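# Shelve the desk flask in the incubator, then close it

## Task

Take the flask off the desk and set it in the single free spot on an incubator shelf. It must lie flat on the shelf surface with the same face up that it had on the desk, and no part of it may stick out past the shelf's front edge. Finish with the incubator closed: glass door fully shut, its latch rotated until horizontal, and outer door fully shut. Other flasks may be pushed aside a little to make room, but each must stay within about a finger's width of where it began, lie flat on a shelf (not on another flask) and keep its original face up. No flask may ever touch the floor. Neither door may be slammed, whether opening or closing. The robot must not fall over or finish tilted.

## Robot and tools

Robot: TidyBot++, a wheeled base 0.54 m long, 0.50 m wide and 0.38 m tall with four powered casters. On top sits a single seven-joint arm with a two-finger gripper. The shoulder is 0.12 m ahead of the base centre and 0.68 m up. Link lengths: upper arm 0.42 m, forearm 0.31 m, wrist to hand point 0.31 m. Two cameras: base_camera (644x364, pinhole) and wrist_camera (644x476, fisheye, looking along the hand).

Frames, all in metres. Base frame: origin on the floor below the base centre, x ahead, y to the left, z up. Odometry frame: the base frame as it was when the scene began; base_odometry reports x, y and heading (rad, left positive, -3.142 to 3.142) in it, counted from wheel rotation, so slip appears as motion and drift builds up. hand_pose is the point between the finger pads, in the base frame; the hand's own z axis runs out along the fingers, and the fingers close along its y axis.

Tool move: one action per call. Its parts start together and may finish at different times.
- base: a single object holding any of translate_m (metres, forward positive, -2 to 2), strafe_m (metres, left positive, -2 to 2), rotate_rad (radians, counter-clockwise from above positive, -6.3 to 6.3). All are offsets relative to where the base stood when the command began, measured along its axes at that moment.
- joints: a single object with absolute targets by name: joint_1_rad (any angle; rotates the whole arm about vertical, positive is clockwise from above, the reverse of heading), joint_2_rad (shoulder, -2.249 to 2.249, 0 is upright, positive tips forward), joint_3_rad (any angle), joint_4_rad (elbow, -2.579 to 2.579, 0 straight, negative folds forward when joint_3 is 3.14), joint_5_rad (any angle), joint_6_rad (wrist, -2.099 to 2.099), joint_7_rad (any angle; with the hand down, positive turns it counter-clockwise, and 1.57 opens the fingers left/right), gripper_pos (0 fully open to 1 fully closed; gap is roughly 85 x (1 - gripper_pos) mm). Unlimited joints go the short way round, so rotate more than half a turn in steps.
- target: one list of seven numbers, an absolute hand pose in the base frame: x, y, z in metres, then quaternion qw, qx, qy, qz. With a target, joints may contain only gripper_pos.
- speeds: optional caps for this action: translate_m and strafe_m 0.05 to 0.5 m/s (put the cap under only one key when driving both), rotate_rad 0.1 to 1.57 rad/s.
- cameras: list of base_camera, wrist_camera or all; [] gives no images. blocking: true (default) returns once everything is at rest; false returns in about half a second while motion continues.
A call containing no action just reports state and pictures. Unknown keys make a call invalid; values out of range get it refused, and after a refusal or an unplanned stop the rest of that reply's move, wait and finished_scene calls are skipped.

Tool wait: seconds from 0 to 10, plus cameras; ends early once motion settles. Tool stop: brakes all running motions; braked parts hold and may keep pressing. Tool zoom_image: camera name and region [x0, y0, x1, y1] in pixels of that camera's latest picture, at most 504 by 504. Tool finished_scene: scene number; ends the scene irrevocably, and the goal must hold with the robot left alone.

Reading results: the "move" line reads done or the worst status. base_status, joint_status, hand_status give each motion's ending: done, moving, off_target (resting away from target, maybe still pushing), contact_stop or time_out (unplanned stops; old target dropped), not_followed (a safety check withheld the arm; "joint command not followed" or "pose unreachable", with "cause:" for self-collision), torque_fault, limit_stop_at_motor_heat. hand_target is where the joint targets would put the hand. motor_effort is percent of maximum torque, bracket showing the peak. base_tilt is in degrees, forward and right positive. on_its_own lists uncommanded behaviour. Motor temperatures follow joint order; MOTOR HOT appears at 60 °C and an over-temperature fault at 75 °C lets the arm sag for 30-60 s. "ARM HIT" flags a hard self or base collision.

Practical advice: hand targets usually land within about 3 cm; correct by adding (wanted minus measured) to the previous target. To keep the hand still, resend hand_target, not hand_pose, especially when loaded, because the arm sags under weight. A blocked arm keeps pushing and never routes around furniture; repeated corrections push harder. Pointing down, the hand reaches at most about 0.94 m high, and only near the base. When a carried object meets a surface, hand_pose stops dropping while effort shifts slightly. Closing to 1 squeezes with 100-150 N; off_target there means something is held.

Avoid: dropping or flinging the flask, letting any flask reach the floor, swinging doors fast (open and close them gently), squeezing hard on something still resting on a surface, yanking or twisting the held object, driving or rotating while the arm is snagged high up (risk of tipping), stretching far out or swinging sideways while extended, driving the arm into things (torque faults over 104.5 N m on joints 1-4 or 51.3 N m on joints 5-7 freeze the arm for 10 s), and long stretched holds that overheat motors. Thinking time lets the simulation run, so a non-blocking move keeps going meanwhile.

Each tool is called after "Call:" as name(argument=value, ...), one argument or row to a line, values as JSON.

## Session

Call:
move(
)

Scene clock: 0.00 s.
Motor temperatures (°C): [31 21 23 29 35 33 39]
base_odometry: x=+0.000 y=+0.000 heading=+0.000
base_tilt: forward=+0.0 right=-0.3
base_status: not commanded
joint_positions: joint_1_rad=-0.016 joint_2_rad=-0.363 joint_3_rad=+3.131 joint_4_rad=-2.532 joint_5_rad=-0.012 joint_6_rad=-0.839 joint_7_rad=+1.534 gripper_pos=+0.000
joint_status: not commanded
motor_effort: joint_1_rad=+1 joint_2_rad=-1 joint_3_rad=+0 joint_4_rad=+15 joint_5_rad=+0 joint_6_rad=+2 joint_7_rad=+0
hand_pose: x=+0.2705 y=+0.0078 z=+0.5895 quat_wxyz=(-0.005, +0.998, -0.009, +0.067) (m; base frame)
hand_target: x=+0.2707 y=+0.0078 z=+0.5896 quat_wxyz=(-0.005, +0.998, -0.009, +0.067) (m; base frame)
hand_status: not commanded
pictures: base_camera, wrist_camera

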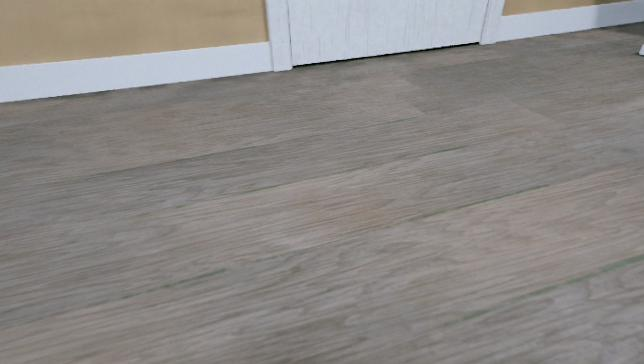

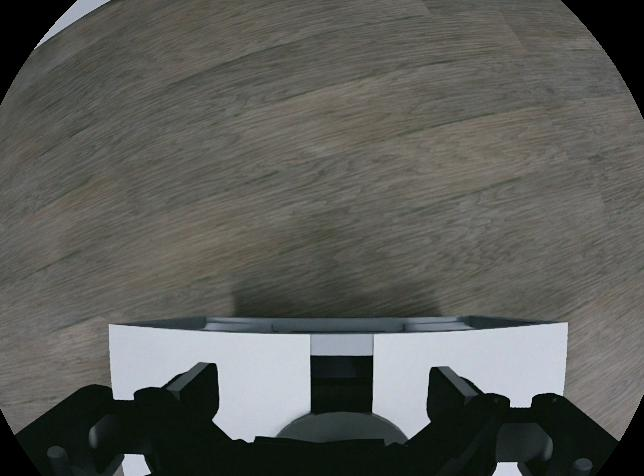

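Call:
move(
  joints={"joint_1_rad": 0, "joint_2_rad": -0.2, "joint_3_rad": 3.14, "joint_4_rad": -1.6, "joint_5_rad": 0, "joint_6_rad": -0.35, "joint_7_rad": 1.57, "gripper_pos": 0.0},
  cameras=["wrist_camera"],
)

Call:
move(
  joints={"joint_1_rad": 1.3},
  cameras=["wrist_camera"],
)

Call:
move(
  joints={"joint_1_rad": -1.3},
  cameras=["wrist_camera"],
)

Scene clock: 10.37 s.
Motor temperatures (°C): [31 21 23 29 35 33 39]
move: done
base_odometry: x=+0.000 y=+0.000 heading=+0.000
base_tilt: forward=+0.0 right=-0.3
base_status: not commanded
joint_positions: joint_1_rad=-0.015 joint_2_rad=-0.215 joint_3_rad=+3.131 joint_4_rad=-1.617 joint_5_rad=-0.012 joint_6_rad=-0.397 joint_7_rad=+1.534 gripper_pos=+0.000
joint_status: all done
motor_effort: joint_1_rad=+0(2) joint_2_rad=-14(14) joint_3_rad=+0(2) joint_4_rad=+22(22) joint_5_rad=+0(1) joint_6_rad=+9(9) joint_7_rad=+1(2)
hand_pose: x=+0.6418 y=+0.0169 z=+1.0753 quat_wxyz=(-0.024, +0.783, -0.007, +0.622) (m; base frame)
hand_target: x=+0.6515 y=+0.0023 z=+1.0921 quat_wxyz=(-0.001, +0.768, +0.000, +0.641) (m; base frame)
hand_status: not commanded
pictures: wrist_camera

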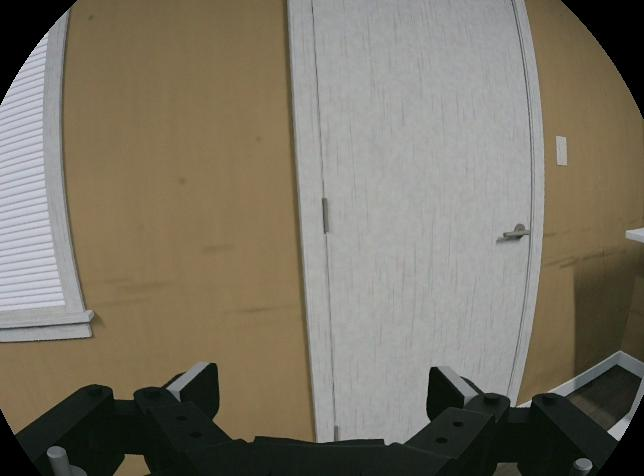

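Scene clock: 12.93 s.
Motor temperatures (°C): [31 21 23 29 35 33 39]
move: done
base_odometry: x=+0.000 y=+0.000 heading=+0.000
base_tilt: forward=+0.0 right=-0.3
base_status: not commanded
joint_positions: joint_1_rad=+1.288 joint_2_rad=-0.210 joint_3_rad=+3.131 joint_4_rad=-1.617 joint_5_rad=-0.012 joint_6_rad=-0.393 joint_7_rad=+1.534 gripper_pos=+0.000
joint_status: all done
motor_effort: joint_1_rad=+0(3) joint_2_rad=-14(15) joint_3_rad=+0(2) joint_4_rad=+22(22) joint_5_rad=+0(1) joint_6_rad=+9(9) joint_7_rad=+0(1)
hand_pose: x=+0.2743 y=-0.5018 z=+1.0738 quat_wxyz=(+0.358, +0.619, -0.480, +0.508) (m; base frame)
hand_target: x=+0.2637 y=-0.5125 z=+1.0921 quat_wxyz=(+0.387, +0.611, -0.464, +0.511) (m; base frame)
hand_status: not commanded
pictures: wrist_camera

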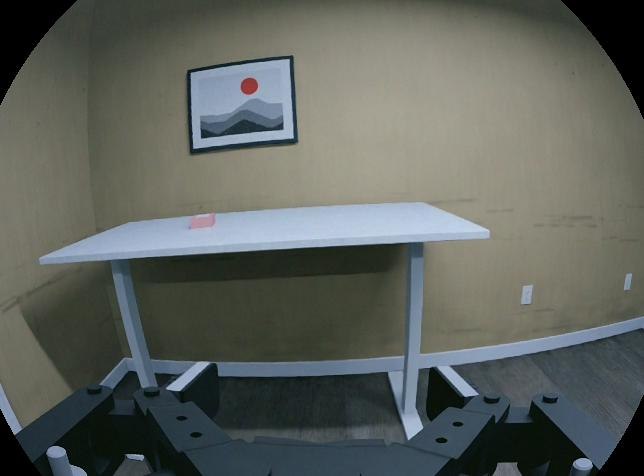

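Scene clock: 16.47 s.
Motor temperatures (°C): [31 21 23 29 35 33 39]
move: done
base_odometry: x=+0.000 y=+0.000 heading=+0.000
base_tilt: forward=+0.0 right=-0.3
base_status: not commanded
joint_positions: joint_1_rad=-1.288 joint_2_rad=-0.208 joint_3_rad=+3.131 joint_4_rad=-1.617 joint_5_rad=-0.012 joint_6_rad=-0.393 joint_7_rad=+1.534 gripper_pos=+0.000
joint_status: all done
motor_effort: joint_1_rad=-1(2) joint_2_rad=-14(15) joint_3_rad=-1(2) joint_4_rad=+21(22) joint_5_rad=+0(1) joint_6_rad=+9(9) joint_7_rad=+1(1)
hand_pose: x=+0.2575 y=+0.5078 z=+1.0726 quat_wxyz=(-0.388, +0.635, +0.460, +0.485) (m; base frame)
hand_target: x=+0.2592 y=+0.5137 z=+1.0921 quat_wxyz=(-0.388, +0.611, +0.465, +0.510) (m; base frame)
hand_status: not commanded
pictures: wrist_camera

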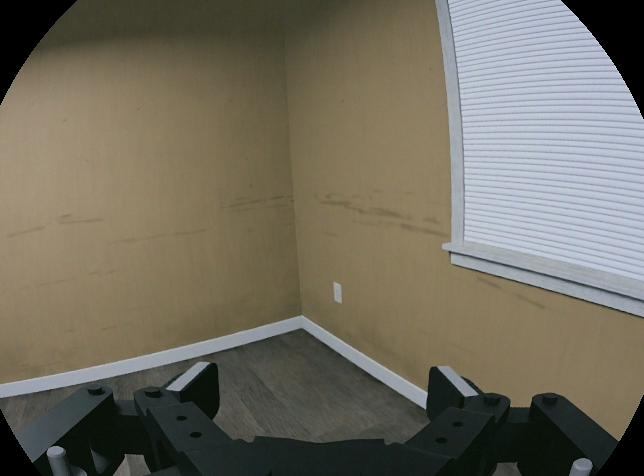

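Call:
move(
  joints={"joint_1_rad": -2.6},
  cameras=["wrist_camera"],
)

Call:
move(
  joints={"joint_1_rad": -3.7},
  cameras=["wrist_camera"],
)

Scene clock: 23.73 s.
Motor temperatures (°C): [31 21 23 30 35 33 39]
move: done
base_odometry: x=+0.000 y=+0.000 heading=+0.000
base_tilt: forward=+0.0 right=-0.3
base_status: not commanded
joint_positions: joint_1_rad=-2.588 joint_2_rad=-0.208 joint_3_rad=+3.131 joint_4_rad=-1.617 joint_5_rad=-0.012 joint_6_rad=-0.393 joint_7_rad=+1.534 gripper_pos=+0.000
joint_status: all done
motor_effort: joint_1_rad=-1(2) joint_2_rad=-14(15) joint_3_rad=+0(2) joint_4_rad=+22(22) joint_5_rad=+1(1) joint_6_rad=+9(9) joint_7_rad=+1(1)
hand_pose: x=-0.3333 y=+0.2693 z=+1.0726 quat_wxyz=(-0.602, +0.227, +0.751, +0.151) (m; base frame)
hand_target: x=-0.3385 y=+0.2725 z=+1.0921 quat_wxyz=(-0.618, +0.205, +0.740, +0.171) (m; base frame)
hand_status: not commanded
pictures: wrist_camera

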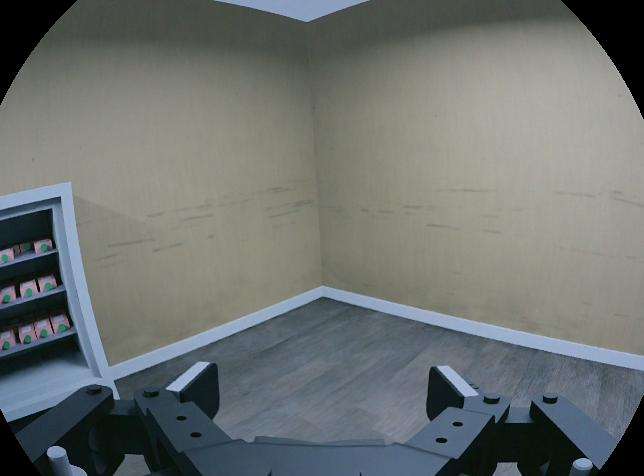

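Scene clock: 26.10 s.
Motor temperatures (°C): [31 21 23 30 35 33 39]
move: done
base_odometry: x=+0.000 y=+0.000 heading=+0.000
base_tilt: forward=+0.1 right=-0.3
base_status: not commanded
joint_positions: joint_1_rad=-3.688 joint_2_rad=-0.208 joint_3_rad=+3.131 joint_4_rad=-1.617 joint_5_rad=-0.012 joint_6_rad=-0.393 joint_7_rad=+1.534 gripper_pos=+0.000
joint_status: all done
motor_effort: joint_1_rad=-1(3) joint_2_rad=-14(15) joint_3_rad=+0(2) joint_4_rad=+22(23) joint_5_rad=+0(1) joint_6_rad=+9(9) joint_7_rad=+0(1)
hand_pose: x=-0.3262 y=-0.2810 z=+1.0726 quat_wxyz=(-0.592, -0.199, +0.758, -0.186) (m; base frame)
hand_target: x=-0.3314 y=-0.2841 z=+1.0921 quat_wxyz=(-0.616, -0.212, +0.738, -0.177) (m; base frame)
hand_status: not commanded
pictures: wrist_camera

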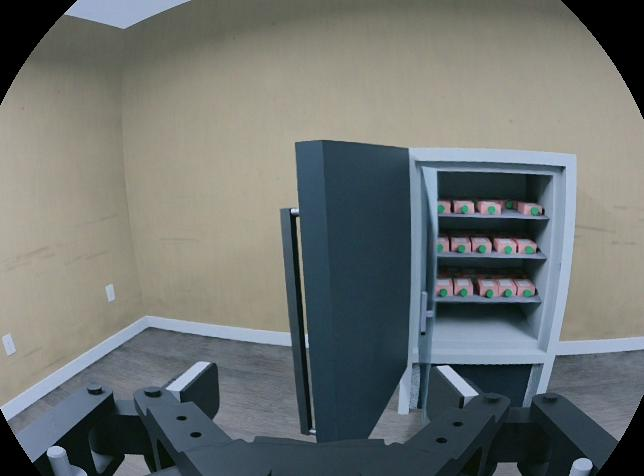

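Call:
move(
  joints={"joint_1_rad": -1.9},
  base={"rotate_rad": -1.4},
  cameras=[],
)

Call:
move(
  joints={"joint_1_rad": 0.0},
)

Scene clock: 91.77 s.
Motor temperatures (°C): [31 21 23 30 35 33 39]
move: done
base_odometry: x=+0.000 y=+0.000 heading=-1.400
base_tilt: forward=+0.0 right=-0.3
base_status: done
joint_positions: joint_1_rad=-1.912 joint_2_rad=-0.195 joint_3_rad=+3.134 joint_4_rad=-1.617 joint_5_rad=-0.012 joint_6_rad=-0.391 joint_7_rad=+1.534 gripper_pos=+0.000
joint_status: all done
motor_effort: joint_1_rad=+1(4) joint_2_rad=-14(18) joint_3_rad=-1(3) joint_4_rad=+22(22) joint_5_rad=+0(1) joint_6_rad=+9(9) joint_7_rad=+0(1)
hand_pose: x=-0.0661 y=+0.4981 z=+1.0666 quat_wxyz=(-0.514, +0.465, +0.635, +0.340) (m; base frame)
hand_target: x=-0.0553 y=+0.5031 z=+1.0921 quat_wxyz=(-0.522, +0.446, +0.625, +0.372) (m; base frame)
hand_status: not commanded
pictures: none
No camera images: "cameras" was empty.

Scene clock: 94.80 s.
Motor temperatures (°C): [31 21 23 30 35 33 39]
move: done
base_odometry: x=+0.000 y=+0.000 heading=-1.400
base_tilt: forward=+0.1 right=-0.3
base_status: not commanded
joint_positions: joint_1_rad=-0.012 joint_2_rad=-0.195 joint_3_rad=+3.134 joint_4_rad=-1.617 joint_5_rad=-0.012 joint_6_rad=-0.391 joint_7_rad=+1.534 gripper_pos=+0.000
joint_status: all done
motor_effort: joint_1_rad=-1(2) joint_2_rad=-14(16) joint_3_rad=-1(2) joint_4_rad=+22(23) joint_5_rad=+0(1) joint_6_rad=+9(9) joint_7_rad=+0(1)
hand_pose: x=+0.6502 y=+0.0140 z=+1.0667 quat_wxyz=(-0.022, +0.787, -0.009, +0.616) (m; base frame)
hand_target: x=+0.6515 y=+0.0023 z=+1.0921 quat_wxyz=(-0.001, +0.768, +0.000, +0.641) (m; base frame)
hand_status: not commanded
pictures: base_camera, wrist_camera

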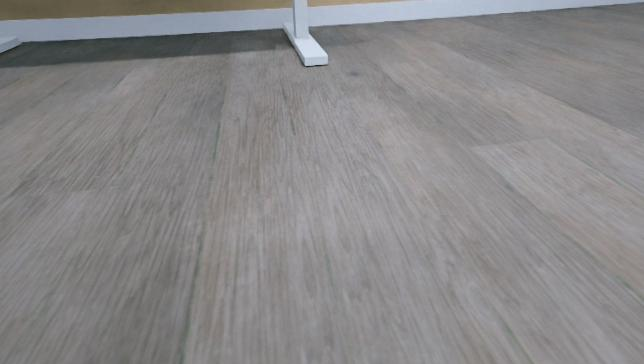

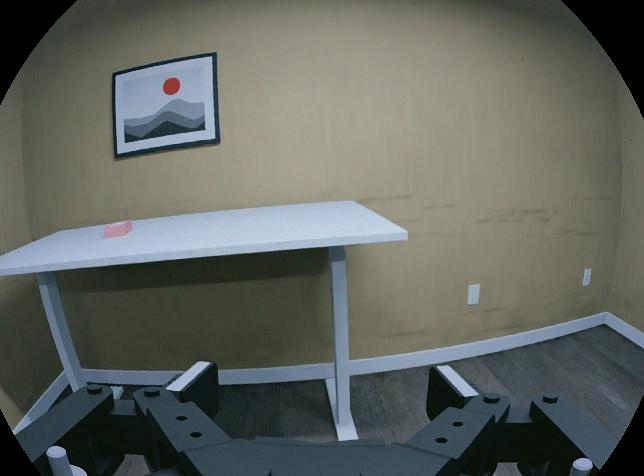

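Call:
zoom_image(
  camera="wrist_camera",
  region=[60, 190, 180, 260],
)

Call:
move(
  base={"strafe_m": 0.9},
)

Scaled by 4.200.

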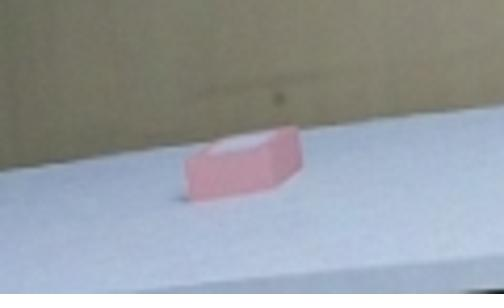

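Scene clock: 114.57 s.
Motor temperatures (°C): [31 21 23 30 35 33 39]
move: done
base_odometry: x=+0.887 y=+0.153 heading=-1.400
base_tilt: forward=+0.1 right=-0.3
base_status: done
joint_positions: joint_1_rad=-0.008 joint_2_rad=-0.195 joint_3_rad=+3.134 joint_4_rad=-1.617 joint_5_rad=-0.012 joint_6_rad=-0.391 joint_7_rad=+1.534 gripper_pos=+0.000
joint_status: not commanded
motor_effort: joint_1_rad=+0(2) joint_2_rad=-14(15) joint_3_rad=-1(3) joint_4_rad=+22(22) joint_5_rad=+0(1) joint_6_rad=+9(9) joint_7_rad=+0(1)
hand_pose: x=+0.6503 y=+0.0114 z=+1.0667 quat_wxyz=(-0.021, +0.787, -0.011, +0.616) (m; base frame)
hand_target: x=+0.6515 y=+0.0023 z=+1.0921 quat_wxyz=(-0.001, +0.768, +0.000, +0.641) (m; base frame)
hand_status: not commanded
pictures: base_camera, wrist_camera

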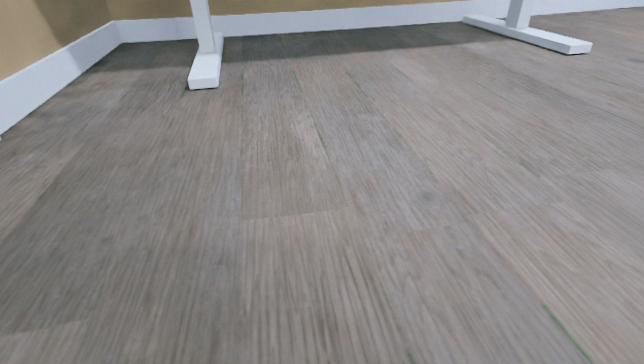

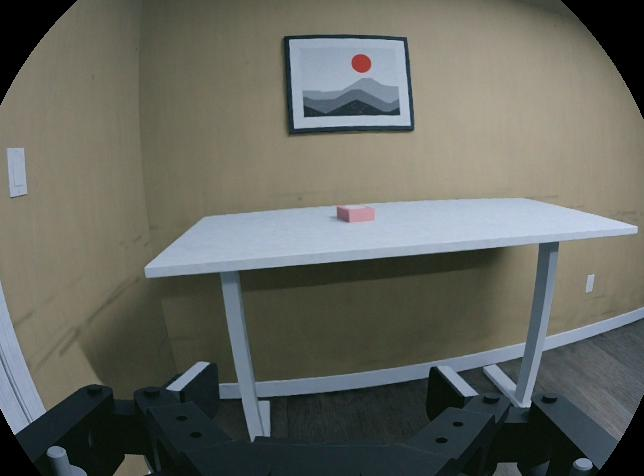

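Call:
zoom_image(
  camera="wrist_camera",
  region=[310, 185, 410, 245],
)

Call:
move(
  base={"translate_m": 0.5},
)

Scaled by 5.040.

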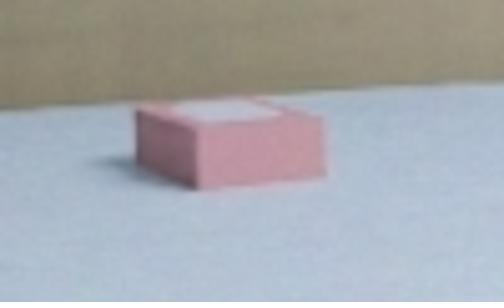

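Scene clock: 123.77 s.
Motor temperatures (°C): [31 21 23 30 35 33 39]
move: done
base_odometry: x=+0.972 y=-0.340 heading=-1.400
base_tilt: forward=+0.1 right=-0.3
base_status: done
joint_positions: joint_1_rad=-0.008 joint_2_rad=-0.190 joint_3_rad=+3.134 joint_4_rad=-1.616 joint_5_rad=-0.012 joint_6_rad=-0.389 joint_7_rad=+1.534 gripper_pos=+0.000
joint_status: not commanded
motor_effort: joint_1_rad=-1(1) joint_2_rad=-15(18) joint_3_rad=+0(2) joint_4_rad=+22(23) joint_5_rad=+0(1) joint_6_rad=+9(9) joint_7_rad=+1(1)
hand_pose: x=+0.6526 y=+0.0114 z=+1.0646 quat_wxyz=(-0.021, +0.788, -0.011, +0.615) (m; base frame)
hand_target: x=+0.6515 y=+0.0023 z=+1.0921 quat_wxyz=(-0.001, +0.768, +0.000, +0.641) (m; base frame)
hand_status: not commanded
pictures: base_camera, wrist_camera

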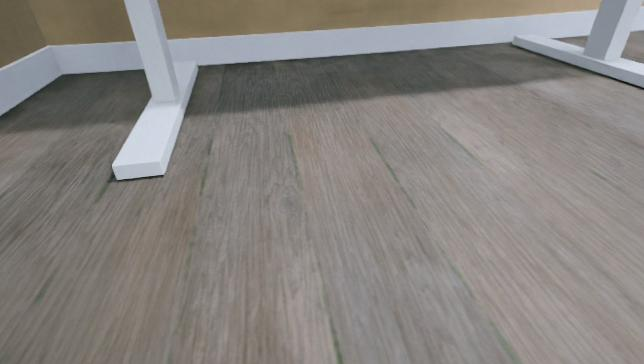

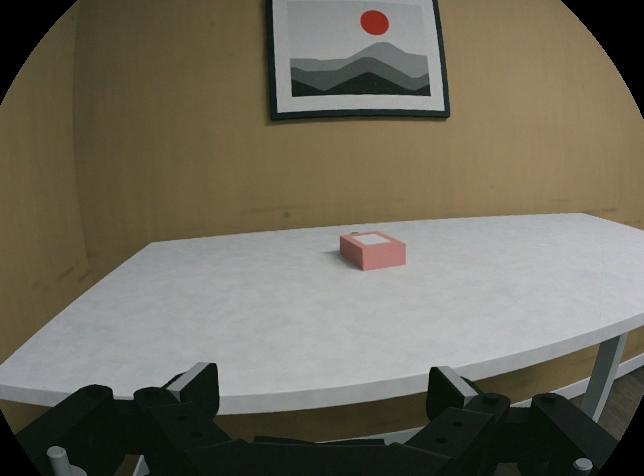

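Call:
zoom_image(
  camera="wrist_camera",
  region=[310, 210, 430, 290],
)

Scaled by 4.200.

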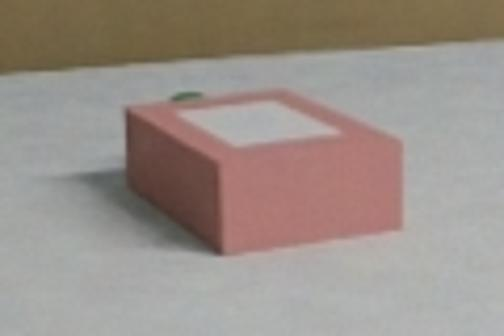

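Call:
move(
  base={"translate_m": -0.1, "rotate_rad": 0.15},
  joints={"joint_2_rad": 0.0, "joint_4_rad": -1.85, "joint_6_rad": 0.065},
)

Scene clock: 187.37 s.
Motor temperatures (°C): [31 21 23 30 35 33 39]
move: done
base_odometry: x=+0.955 y=-0.241 heading=-1.249
base_tilt: forward=+0.1 right=-0.3
base_status: done
joint_positions: joint_1_rad=-0.005 joint_2_rad=-0.003 joint_3_rad=+3.135 joint_4_rad=-1.848 joint_5_rad=-0.012 joint_6_rad=+0.019 joint_7_rad=+1.534 gripper_pos=+0.000
joint_status: all done
motor_effort: joint_1_rad=-1(2) joint_2_rad=-21(23) joint_3_rad=-1(3) joint_4_rad=+22(24) joint_5_rad=+0(1) joint_6_rad=+9(10) joint_7_rad=+1(1)
hand_pose: x=+0.7215 y=+0.0084 z=+0.9391 quat_wxyz=(-0.019, +0.791, -0.015, +0.611) (m; base frame)
hand_target: x=+0.7253 y=+0.0023 z=+0.9498 quat_wxyz=(-0.001, +0.779, +0.000, +0.627) (m; base frame)
hand_status: not commanded
pictures: base_camera, wrist_camera

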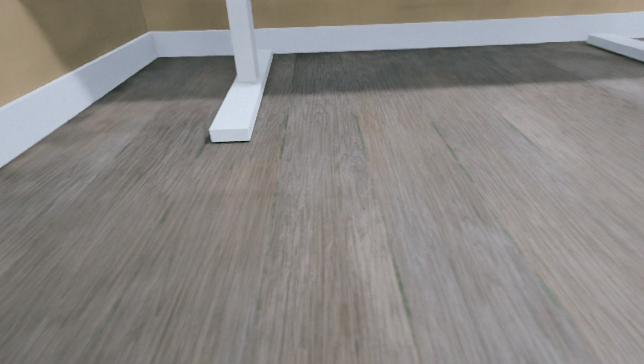

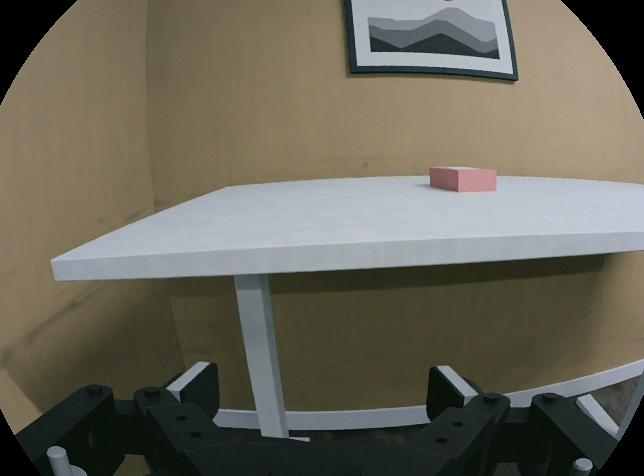

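Call:
move(
  joints={"joint_2_rad": 0.215, "joint_4_rad": -1.14, "joint_6_rad": -0.57, "gripper_pos": 1.0},
  base={"strafe_m": -0.46},
)

Call:
move(
  base={"translate_m": 0.35},
)

Scene clock: 252.97 s.
Motor temperatures (°C): [31 21 23 30 35 33 39]
move: done
base_odometry: x=+0.518 y=-0.386 heading=-1.250
base_tilt: forward=+0.1 right=-0.3
base_status: done
joint_positions: joint_1_rad=+0.004 joint_2_rad=+0.204 joint_3_rad=+3.136 joint_4_rad=-1.160 joint_5_rad=-0.012 joint_6_rad=-0.514 joint_7_rad=+1.534 gripper_pos=+0.999
joint_status: all done
motor_effort: joint_1_rad=+1(3) joint_2_rad=-29(29) joint_3_rad=-1(4) joint_4_rad=+21(23) joint_5_rad=+0(1) joint_6_rad=+8(9) joint_7_rad=+0(1)
hand_pose: x=+0.8084 y=+0.0037 z=+1.0646 quat_wxyz=(-0.017, +0.807, -0.017, +0.591) (m; base frame)
hand_target: x=+0.8078 y=+0.0023 z=+1.0522 quat_wxyz=(-0.001, +0.821, +0.000, +0.571) (m; base frame)
hand_status: not commanded
pictures: base_camera, wrist_camera

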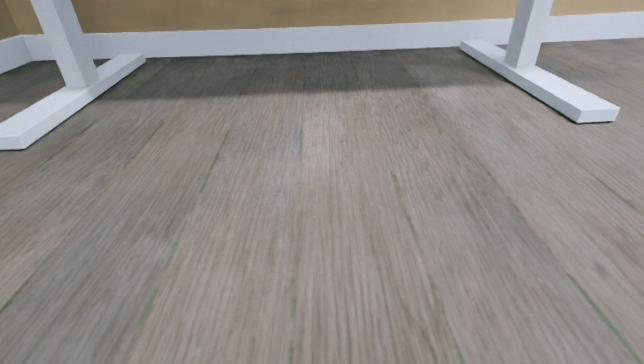

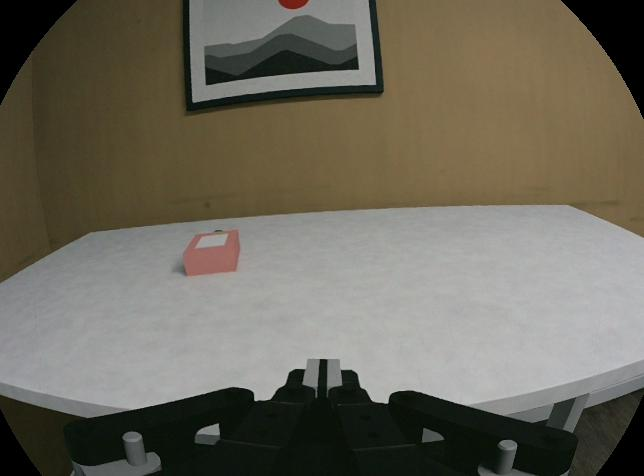

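Scene clock: 254.97 s.
Motor temperatures (°C): [31 21 23 30 35 33 39]
move: done
base_odometry: x=+0.629 y=-0.719 heading=-1.250
base_tilt: forward=+0.0 right=-0.3
base_status: done
joint_positions: joint_1_rad=+0.004 joint_2_rad=+0.225 joint_3_rad=+3.136 joint_4_rad=-1.156 joint_5_rad=-0.012 joint_6_rad=-0.518 joint_7_rad=+1.534 gripper_pos=+0.999
joint_status: not commanded
motor_effort: joint_1_rad=+0(1) joint_2_rad=-30(33) joint_3_rad=-2(2) joint_4_rad=+22(23) joint_5_rad=+0(1) joint_6_rad=+9(9) joint_7_rad=+1(1)
hand_pose: x=+0.8160 y=+0.0037 z=+1.0507 quat_wxyz=(-0.017, +0.813, -0.017, +0.582) (m; base frame)
hand_target: x=+0.8078 y=+0.0023 z=+1.0522 quat_wxyz=(-0.001, +0.821, +0.000, +0.571) (m; base frame)
hand_status: not commanded
pictures: base_camera, wrist_camera

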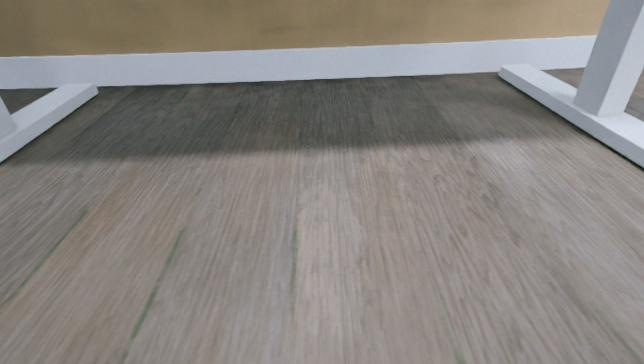

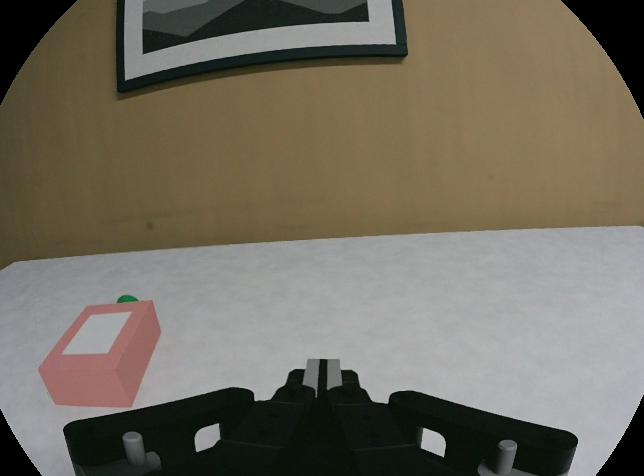

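Call:
move(
  joints={"joint_2_rad": 0.215, "joint_4_rad": -1.34, "joint_6_rad": -0.40},
  base={"translate_m": 0.10},
  cameras=["wrist_camera"],
)

Scene clock: 274.77 s.
Motor temperatures (°C): [31 22 23 30 35 33 39]
move: done
base_odometry: x=+0.660 y=-0.814 heading=-1.251
base_tilt: forward=+0.1 right=-0.3
base_status: done
joint_positions: joint_1_rad=+0.004 joint_2_rad=+0.230 joint_3_rad=+3.136 joint_4_rad=-1.323 joint_5_rad=-0.012 joint_6_rad=-0.433 joint_7_rad=+1.534 gripper_pos=+0.999
joint_status: all done
motor_effort: joint_1_rad=+0(2) joint_2_rad=-29(34) joint_3_rad=-1(3) joint_4_rad=+21(23) joint_5_rad=+0(1) joint_6_rad=+7(10) joint_7_rad=+0(1)
hand_pose: x=+0.8141 y=+0.0035 z=+0.9715 quat_wxyz=(-0.016, +0.837, -0.019, +0.546) (m; base frame)
hand_target: x=+0.8117 y=+0.0023 z=+0.9812 quat_wxyz=(-0.001, +0.829, +0.000, +0.559) (m; base frame)
hand_status: not commanded
pictures: wrist_camera

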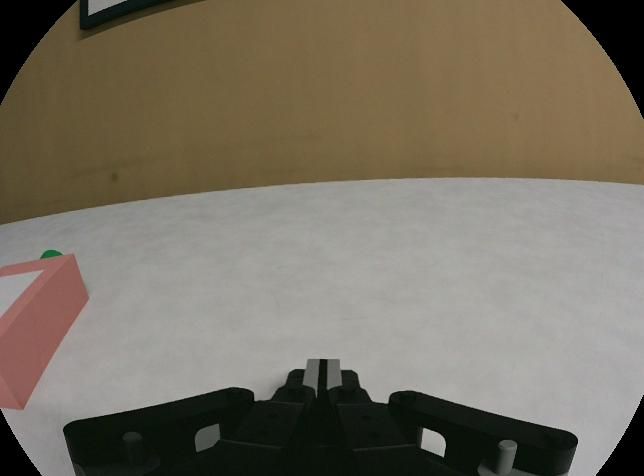

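Call:
move(
  joints={"joint_4_rad": -1.305, "joint_6_rad": -0.44},
  base={"strafe_m": 0.14},
  speeds={"strafe_m": 0.1},
  cameras=["wrist_camera"],
)

Scene clock: 286.10 s.
Motor temperatures (°C): [31 22 23 30 35 33 39]
move: done
base_odometry: x=+0.793 y=-0.770 heading=-1.251
base_tilt: forward=+0.0 right=-0.3
base_status: done
joint_positions: joint_1_rad=+0.000 joint_2_rad=+0.230 joint_3_rad=+3.137 joint_4_rad=-1.315 joint_5_rad=-0.012 joint_6_rad=-0.435 joint_7_rad=+1.534 gripper_pos=+0.999
joint_status: all done
motor_effort: joint_1_rad=+0(3) joint_2_rad=-30(31) joint_3_rad=-1(3) joint_4_rad=+22(23) joint_5_rad=+0(1) joint_6_rad=+8(9) joint_7_rad=+1(1)
hand_pose: x=+0.8148 y=+0.0062 z=+0.9762 quat_wxyz=(-0.017, +0.836, -0.017, +0.549) (m; base frame)
hand_target: x=+0.8107 y=+0.0023 z=+0.9907 quat_wxyz=(-0.001, +0.831, +0.000, +0.557) (m; base frame)
hand_status: not commanded
pictures: wrist_camera

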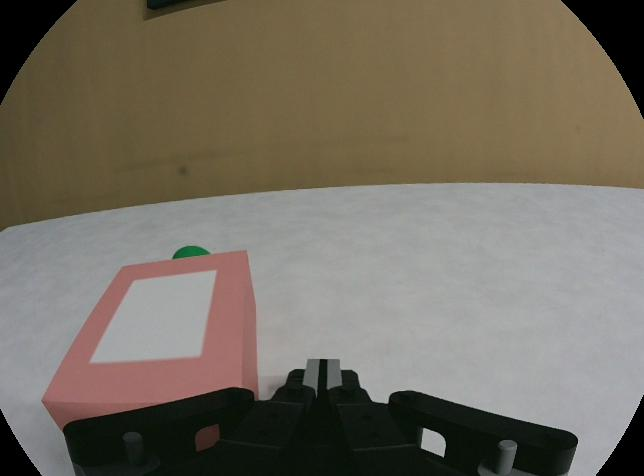

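Call:
move(
  base={"strafe_m": 0.07},
  speeds={"strafe_m": 0.05},
  cameras=["wrist_camera"],
)

Scene clock: 292.27 s.
Motor temperatures (°C): [31 22 23 30 35 33 39]
move: done
base_odometry: x=+0.860 y=-0.748 heading=-1.251
base_tilt: forward=+0.0 right=-0.3
base_status: done
joint_positions: joint_1_rad=+0.000 joint_2_rad=+0.230 joint_3_rad=+3.137 joint_4_rad=-1.315 joint_5_rad=-0.012 joint_6_rad=-0.435 joint_7_rad=+1.534 gripper_pos=+0.999
joint_status: not commanded
motor_effort: joint_1_rad=+0(3) joint_2_rad=-30(31) joint_3_rad=-1(4) joint_4_rad=+22(22) joint_5_rad=+0(1) joint_6_rad=+9(9) joint_7_rad=+0(1)
hand_pose: x=+0.8148 y=+0.0062 z=+0.9762 quat_wxyz=(-0.017, +0.836, -0.017, +0.549) (m; base frame)
hand_target: x=+0.8107 y=+0.0023 z=+0.9907 quat_wxyz=(-0.001, +0.831, +0.000, +0.557) (m; base frame)
hand_status: not commanded
pictures: wrist_camera

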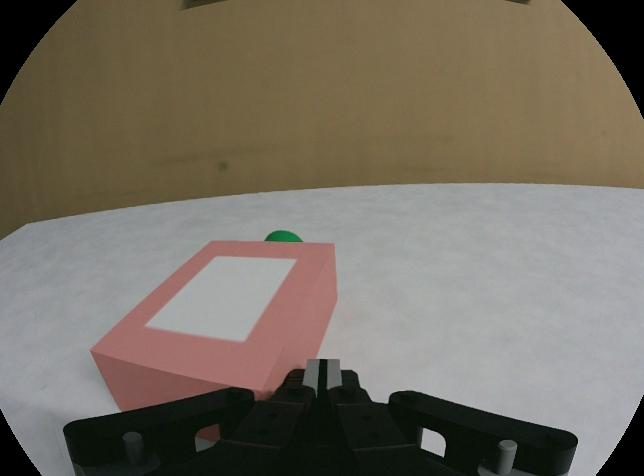

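Call:
move(
  base={"strafe_m": 0.05},
  speeds={"strafe_m": 0.05},
  cameras=["wrist_camera"],
)

Scene clock: 297.80 s.
Motor temperatures (°C): [31 22 23 30 35 33 39]
move: done
base_odometry: x=+0.908 y=-0.732 heading=-1.251
base_tilt: forward=+0.1 right=-0.3
base_status: done
joint_positions: joint_1_rad=+0.000 joint_2_rad=+0.230 joint_3_rad=+3.137 joint_4_rad=-1.315 joint_5_rad=-0.012 joint_6_rad=-0.435 joint_7_rad=+1.534 gripper_pos=+0.999
joint_status: not commanded
motor_effort: joint_1_rad=+0(3) joint_2_rad=-30(31) joint_3_rad=-1(4) joint_4_rad=+22(22) joint_5_rad=+0(1) joint_6_rad=+8(9) joint_7_rad=+1(1)
hand_pose: x=+0.8148 y=+0.0060 z=+0.9762 quat_wxyz=(-0.017, +0.836, -0.017, +0.549) (m; base frame)
hand_target: x=+0.8107 y=+0.0023 z=+0.9907 quat_wxyz=(-0.001, +0.831, +0.000, +0.557) (m; base frame)
hand_status: not commanded
pictures: wrist_camera

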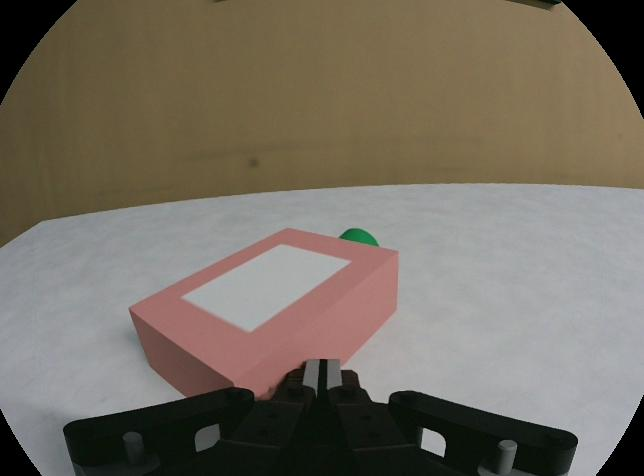

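Call:
move(
  base={"strafe_m": 0.05, "translate_m": -0.005},
  speeds={"strafe_m": 0.05},
  cameras=["wrist_camera"],
)

Scene clock: 302.80 s.
Motor temperatures (°C): [31 22 23 30 35 33 39]
move: done
base_odometry: x=+0.954 y=-0.712 heading=-1.251
base_tilt: forward=+0.0 right=-0.3
base_status: done
joint_positions: joint_1_rad=+0.000 joint_2_rad=+0.230 joint_3_rad=+3.137 joint_4_rad=-1.315 joint_5_rad=-0.012 joint_6_rad=-0.435 joint_7_rad=+1.534 gripper_pos=+0.999
joint_status: not commanded
motor_effort: joint_1_rad=-1(3) joint_2_rad=-30(31) joint_3_rad=-1(4) joint_4_rad=+22(22) joint_5_rad=+0(1) joint_6_rad=+8(9) joint_7_rad=+0(1)
hand_pose: x=+0.8148 y=+0.0059 z=+0.9762 quat_wxyz=(-0.017, +0.836, -0.017, +0.549) (m; base frame)
hand_target: x=+0.8107 y=+0.0023 z=+0.9907 quat_wxyz=(-0.001, +0.831, +0.000, +0.557) (m; base frame)
hand_status: not commanded
pictures: wrist_camera

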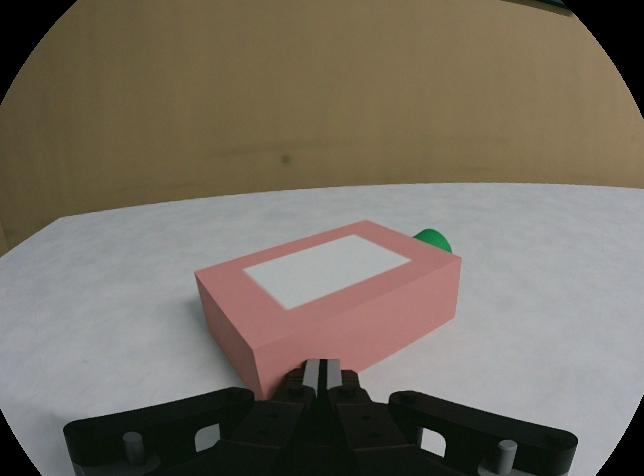

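Now push forward with the tip near the left end.

Call:
move(
  base={"translate_m": 0.05, "strafe_m": 0.03},
  speeds={"translate_m": 0.05},
  cameras=["wrist_camera"],
)

Scene clock: 307.37 s.
Motor temperatures (°C): [31 22 23 30 35 33 39]
move: done
base_odometry: x=+0.998 y=-0.750 heading=-1.251
base_tilt: forward=+0.1 right=-0.3
base_status: done
joint_positions: joint_1_rad=+0.000 joint_2_rad=+0.228 joint_3_rad=+3.137 joint_4_rad=-1.314 joint_5_rad=-0.012 joint_6_rad=-0.435 joint_7_rad=+1.534 gripper_pos=+0.999
joint_status: not commanded
motor_effort: joint_1_rad=+0(2) joint_2_rad=-30(34) joint_3_rad=+0(3) joint_4_rad=+22(24) joint_5_rad=+0(1) joint_6_rad=+8(9) joint_7_rad=+1(1)
hand_pose: x=+0.8143 y=+0.0060 z=+0.9774 quat_wxyz=(-0.017, +0.835, -0.017, +0.550) (m; base frame)
hand_target: x=+0.8107 y=+0.0023 z=+0.9907 quat_wxyz=(-0.001, +0.831, +0.000, +0.557) (m; base frame)
hand_status: not commanded
pictures: wrist_camera

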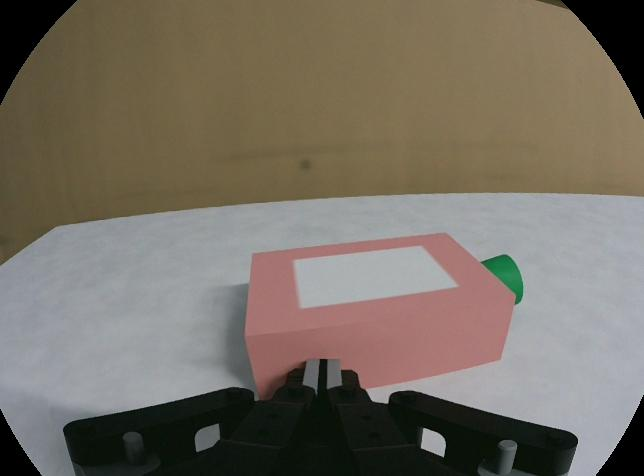

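Call:
move(
  base={"translate_m": 0.05, "strafe_m": 0.015},
  speeds={"translate_m": 0.05},
  cameras=["wrist_camera"],
)

Scene clock: 314.33 s.
Motor temperatures (°C): [31 22 23 30 35 33 39]
move: done
base_odometry: x=+1.028 y=-0.792 heading=-1.251
base_tilt: forward=+0.1 right=-0.3
base_status: done
joint_positions: joint_1_rad=+0.000 joint_2_rad=+0.227 joint_3_rad=+3.137 joint_4_rad=-1.314 joint_5_rad=-0.012 joint_6_rad=-0.435 joint_7_rad=+1.534 gripper_pos=+0.999
joint_status: not commanded
motor_effort: joint_1_rad=-1(2) joint_2_rad=-30(33) joint_3_rad=-1(2) joint_4_rad=+22(23) joint_5_rad=+0(1) joint_6_rad=+8(9) joint_7_rad=+1(1)
hand_pose: x=+0.8139 y=+0.0060 z=+0.9784 quat_wxyz=(-0.017, +0.835, -0.017, +0.550) (m; base frame)
hand_target: x=+0.8107 y=+0.0023 z=+0.9907 quat_wxyz=(-0.001, +0.831, +0.000, +0.557) (m; base frame)
hand_status: not commanded
pictures: wrist_camera

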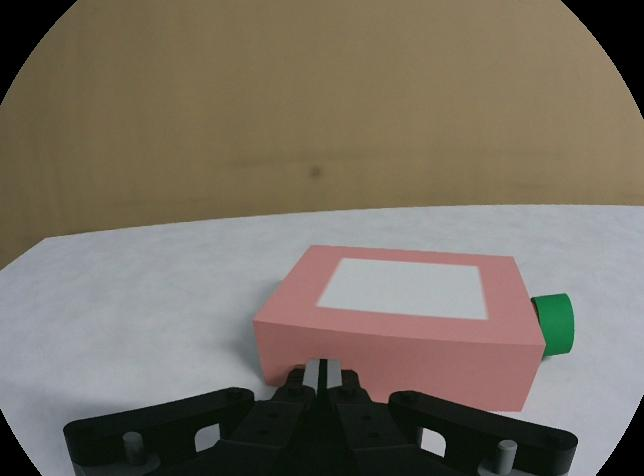

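Call:
move(
  base={"translate_m": 0.05, "strafe_m": 0.02},
  speeds={"translate_m": 0.05},
)

Scene clock: 322.20 s.
Motor temperatures (°C): [31 22 23 30 35 33 39]
move: done
base_odometry: x=+1.063 y=-0.834 heading=-1.251
base_tilt: forward=+0.0 right=-0.3
base_status: done
joint_positions: joint_1_rad=+0.000 joint_2_rad=+0.226 joint_3_rad=+3.137 joint_4_rad=-1.314 joint_5_rad=-0.012 joint_6_rad=-0.435 joint_7_rad=+1.534 gripper_pos=+0.999
joint_status: not commanded
motor_effort: joint_1_rad=-1(2) joint_2_rad=-30(33) joint_3_rad=-1(2) joint_4_rad=+21(23) joint_5_rad=+0(1) joint_6_rad=+8(9) joint_7_rad=+0(1)
hand_pose: x=+0.8135 y=+0.0060 z=+0.9793 quat_wxyz=(-0.017, +0.834, -0.017, +0.551) (m; base frame)
hand_target: x=+0.8107 y=+0.0023 z=+0.9907 quat_wxyz=(-0.001, +0.831, +0.000, +0.557) (m; base frame)
hand_status: not commanded
pictures: base_camera, wrist_camera

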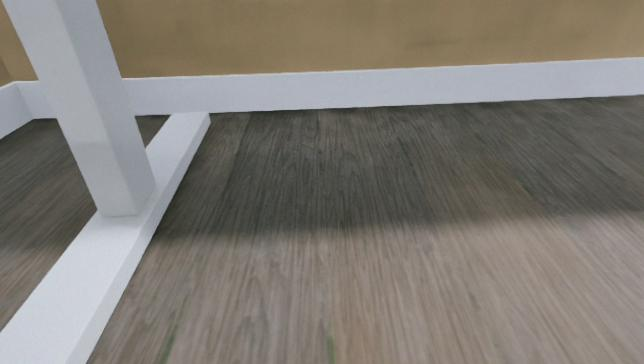

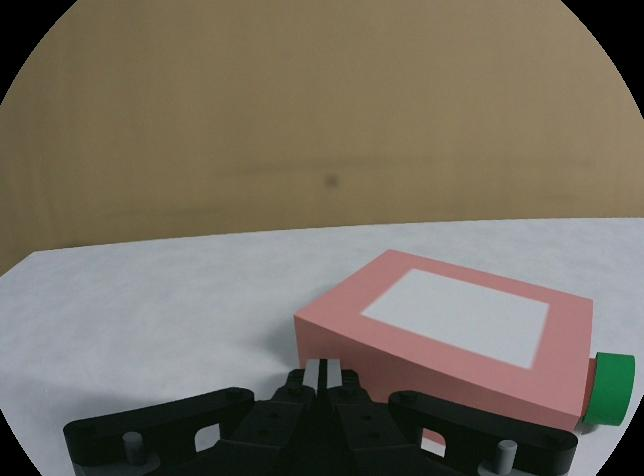

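Call:
move(
  base={"translate_m": -0.14},
  cameras=[],
)

Call:
move(
  joints={"joint_2_rad": 0.49, "joint_4_rad": -0.88, "joint_6_rad": -0.60},
  cameras=["wrist_camera"],
)

Scene clock: 350.17 s.
Motor temperatures (°C): [31 22 23 30 35 33 39]
move: done
base_odometry: x=+1.019 y=-0.701 heading=-1.251
base_tilt: forward=+0.0 right=-0.3
base_status: done
joint_positions: joint_1_rad=+0.000 joint_2_rad=+0.216 joint_3_rad=+3.137 joint_4_rad=-1.314 joint_5_rad=-0.012 joint_6_rad=-0.435 joint_7_rad=+1.534 gripper_pos=+0.999
joint_status: not commanded
motor_effort: joint_1_rad=+0(2) joint_2_rad=-30(34) joint_3_rad=-1(2) joint_4_rad=+22(23) joint_5_rad=+0(1) joint_6_rad=+9(9) joint_7_rad=+0(1)
hand_pose: x=+0.8107 y=+0.0056 z=+0.9859 quat_wxyz=(-0.017, +0.832, -0.017, +0.555) (m; base frame)
hand_target: x=+0.8107 y=+0.0023 z=+0.9907 quat_wxyz=(-0.001, +0.831, +0.000, +0.557) (m; base frame)
hand_status: not commanded
pictures: none
No camera images: "cameras" was empty.

Scene clock: 351.77 s.
Motor temperatures (°C): [31 22 23 30 35 33 39]
move: done
base_odometry: x=+1.019 y=-0.701 heading=-1.251
base_tilt: forward=+0.1 right=-0.3
base_status: not commanded
joint_positions: joint_1_rad=+0.000 joint_2_rad=+0.491 joint_3_rad=+3.137 joint_4_rad=-0.902 joint_5_rad=-0.012 joint_6_rad=-0.545 joint_7_rad=+1.534 gripper_pos=+0.999
joint_status: all done
motor_effort: joint_1_rad=+0(2) joint_2_rad=-39(41) joint_3_rad=-1(2) joint_4_rad=+22(23) joint_5_rad=+0(0) joint_6_rad=+8(9) joint_7_rad=+1(1)
hand_pose: x=+0.9173 y=+0.0057 z=+0.9972 quat_wxyz=(-0.018, +0.824, -0.017, +0.566) (m; base frame)
hand_target: x=+0.9119 y=+0.0022 z=+0.9948 quat_wxyz=(-0.001, +0.833, +0.000, +0.553) (m; base frame)
hand_status: not commanded
pictures: wrist_camera

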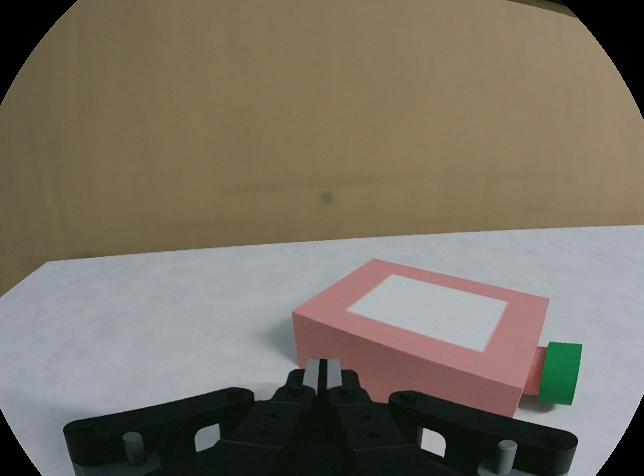

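Call:
move(
  joints={"joint_4_rad": -0.92, "joint_6_rad": -0.56},
  base={"translate_m": 0.05},
  speeds={"translate_m": 0.06},
  cameras=[],
)

Call:
move(
  base={"translate_m": 0.05, "strafe_m": -0.02},
  speeds={"translate_m": 0.05},
  cameras=["wrist_camera"],
)

Scene clock: 362.00 s.
Motor temperatures (°C): [31 22 23 30 35 33 39]
move: done
base_odometry: x=+1.034 y=-0.748 heading=-1.251
base_tilt: forward=+0.0 right=-0.4
base_status: done
joint_positions: joint_1_rad=+0.000 joint_2_rad=+0.495 joint_3_rad=+3.137 joint_4_rad=-0.918 joint_5_rad=-0.012 joint_6_rad=-0.546 joint_7_rad=+1.534 gripper_pos=+0.999
joint_status: all done
motor_effort: joint_1_rad=-1(1) joint_2_rad=-39(42) joint_3_rad=-1(2) joint_4_rad=+21(23) joint_5_rad=+0(1) joint_6_rad=+9(9) joint_7_rad=+0(1)
hand_pose: x=+0.9175 y=+0.0057 z=+0.9837 quat_wxyz=(-0.018, +0.830, -0.017, +0.557) (m; base frame)
hand_target: x=+0.9141 y=+0.0022 z=+0.9824 quat_wxyz=(-0.001, +0.833, +0.000, +0.553) (m; base frame)
hand_status: not commanded
pictures: none
No camera images: "cameras" was empty.

Scene clock: 363.57 s.
Motor temperatures (°C): [31 22 23 30 35 33 39]
move: done
base_odometry: x=+1.031 y=-0.802 heading=-1.251
base_tilt: forward=+0.1 right=-0.3
base_status: done
joint_positions: joint_1_rad=+0.000 joint_2_rad=+0.496 joint_3_rad=+3.137 joint_4_rad=-0.918 joint_5_rad=-0.012 joint_6_rad=-0.546 joint_7_rad=+1.534 gripper_pos=+0.999
joint_status: not commanded
motor_effort: joint_1_rad=-1(2) joint_2_rad=-39(41) joint_3_rad=-2(3) joint_4_rad=+22(22) joint_5_rad=+0(1) joint_6_rad=+8(9) joint_7_rad=+1(1)
hand_pose: x=+0.9177 y=+0.0058 z=+0.9831 quat_wxyz=(-0.018, +0.830, -0.017, +0.557) (m; base frame)
hand_target: x=+0.9141 y=+0.0022 z=+0.9824 quat_wxyz=(-0.001, +0.833, +0.000, +0.553) (m; base frame)
hand_status: not commanded
pictures: wrist_camera

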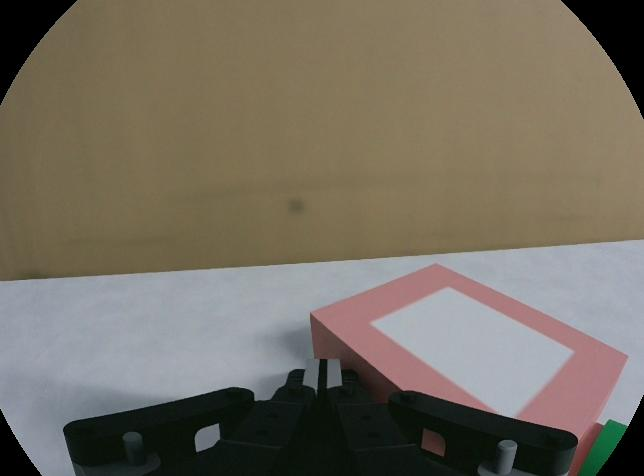

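Call:
move(
  base={"translate_m": 0.04, "strafe_m": -0.03},
  speeds={"translate_m": 0.05},
  cameras=["wrist_camera"],
)

Scene clock: 369.03 s.
Motor temperatures (°C): [31 22 23 30 35 33 39]
move: done
base_odometry: x=+1.015 y=-0.850 heading=-1.252
base_tilt: forward=+0.0 right=-0.3
base_status: done
joint_positions: joint_1_rad=+0.000 joint_2_rad=+0.486 joint_3_rad=+3.137 joint_4_rad=-0.920 joint_5_rad=-0.012 joint_6_rad=-0.546 joint_7_rad=+1.534 gripper_pos=+0.999
joint_status: not commanded
motor_effort: joint_1_rad=-1(3) joint_2_rad=-37(41) joint_3_rad=-1(3) joint_4_rad=+21(25) joint_5_rad=+0(1) joint_6_rad=+8(10) joint_7_rad=+0(1)
hand_pose: x=+0.9147 y=+0.0058 z=+0.9894 quat_wxyz=(-0.018, +0.828, -0.017, +0.560) (m; base frame)
hand_target: x=+0.9141 y=+0.0022 z=+0.9824 quat_wxyz=(-0.001, +0.833, +0.000, +0.553) (m; base frame)
hand_status: not commanded
pictures: wrist_camera

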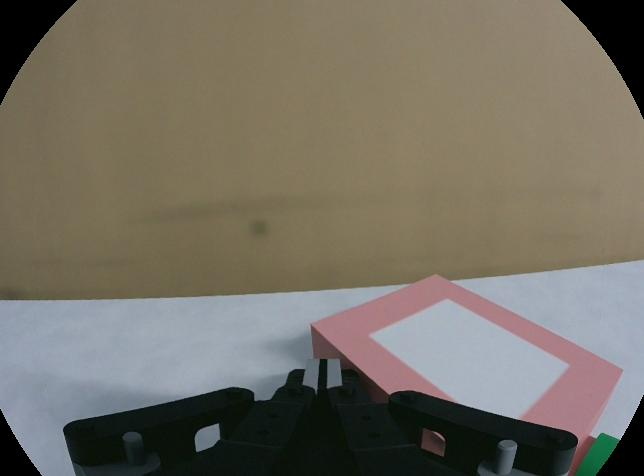

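Call:
move(
  base={"translate_m": 0.015, "strafe_m": -0.05},
  speeds={"strafe_m": 0.05},
  cameras=["wrist_camera"],
)

Scene clock: 374.87 s.
Motor temperatures (°C): [31 22 23 30 35 33 39]
move: done
base_odometry: x=+0.972 y=-0.880 heading=-1.252
base_tilt: forward=+0.0 right=-0.4
base_status: done
joint_positions: joint_1_rad=+0.001 joint_2_rad=+0.451 joint_3_rad=+3.137 joint_4_rad=-0.920 joint_5_rad=-0.012 joint_6_rad=-0.546 joint_7_rad=+1.534 gripper_pos=+0.999
joint_status: not commanded
motor_effort: joint_1_rad=-1(2) joint_2_rad=-30(39) joint_3_rad=-2(4) joint_4_rad=+21(22) joint_5_rad=+0(1) joint_6_rad=+8(9) joint_7_rad=+0(1)
hand_pose: x=+0.9034 y=+0.0050 z=+1.0171 quat_wxyz=(-0.018, +0.818, -0.017, +0.574) (m; base frame)
hand_target: x=+0.9141 y=+0.0022 z=+0.9824 quat_wxyz=(-0.001, +0.833, +0.000, +0.553) (m; base frame)
hand_status: not commanded
pictures: wrist_camera

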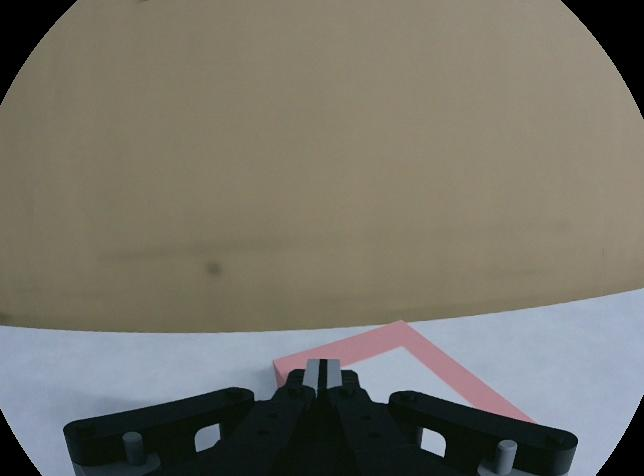

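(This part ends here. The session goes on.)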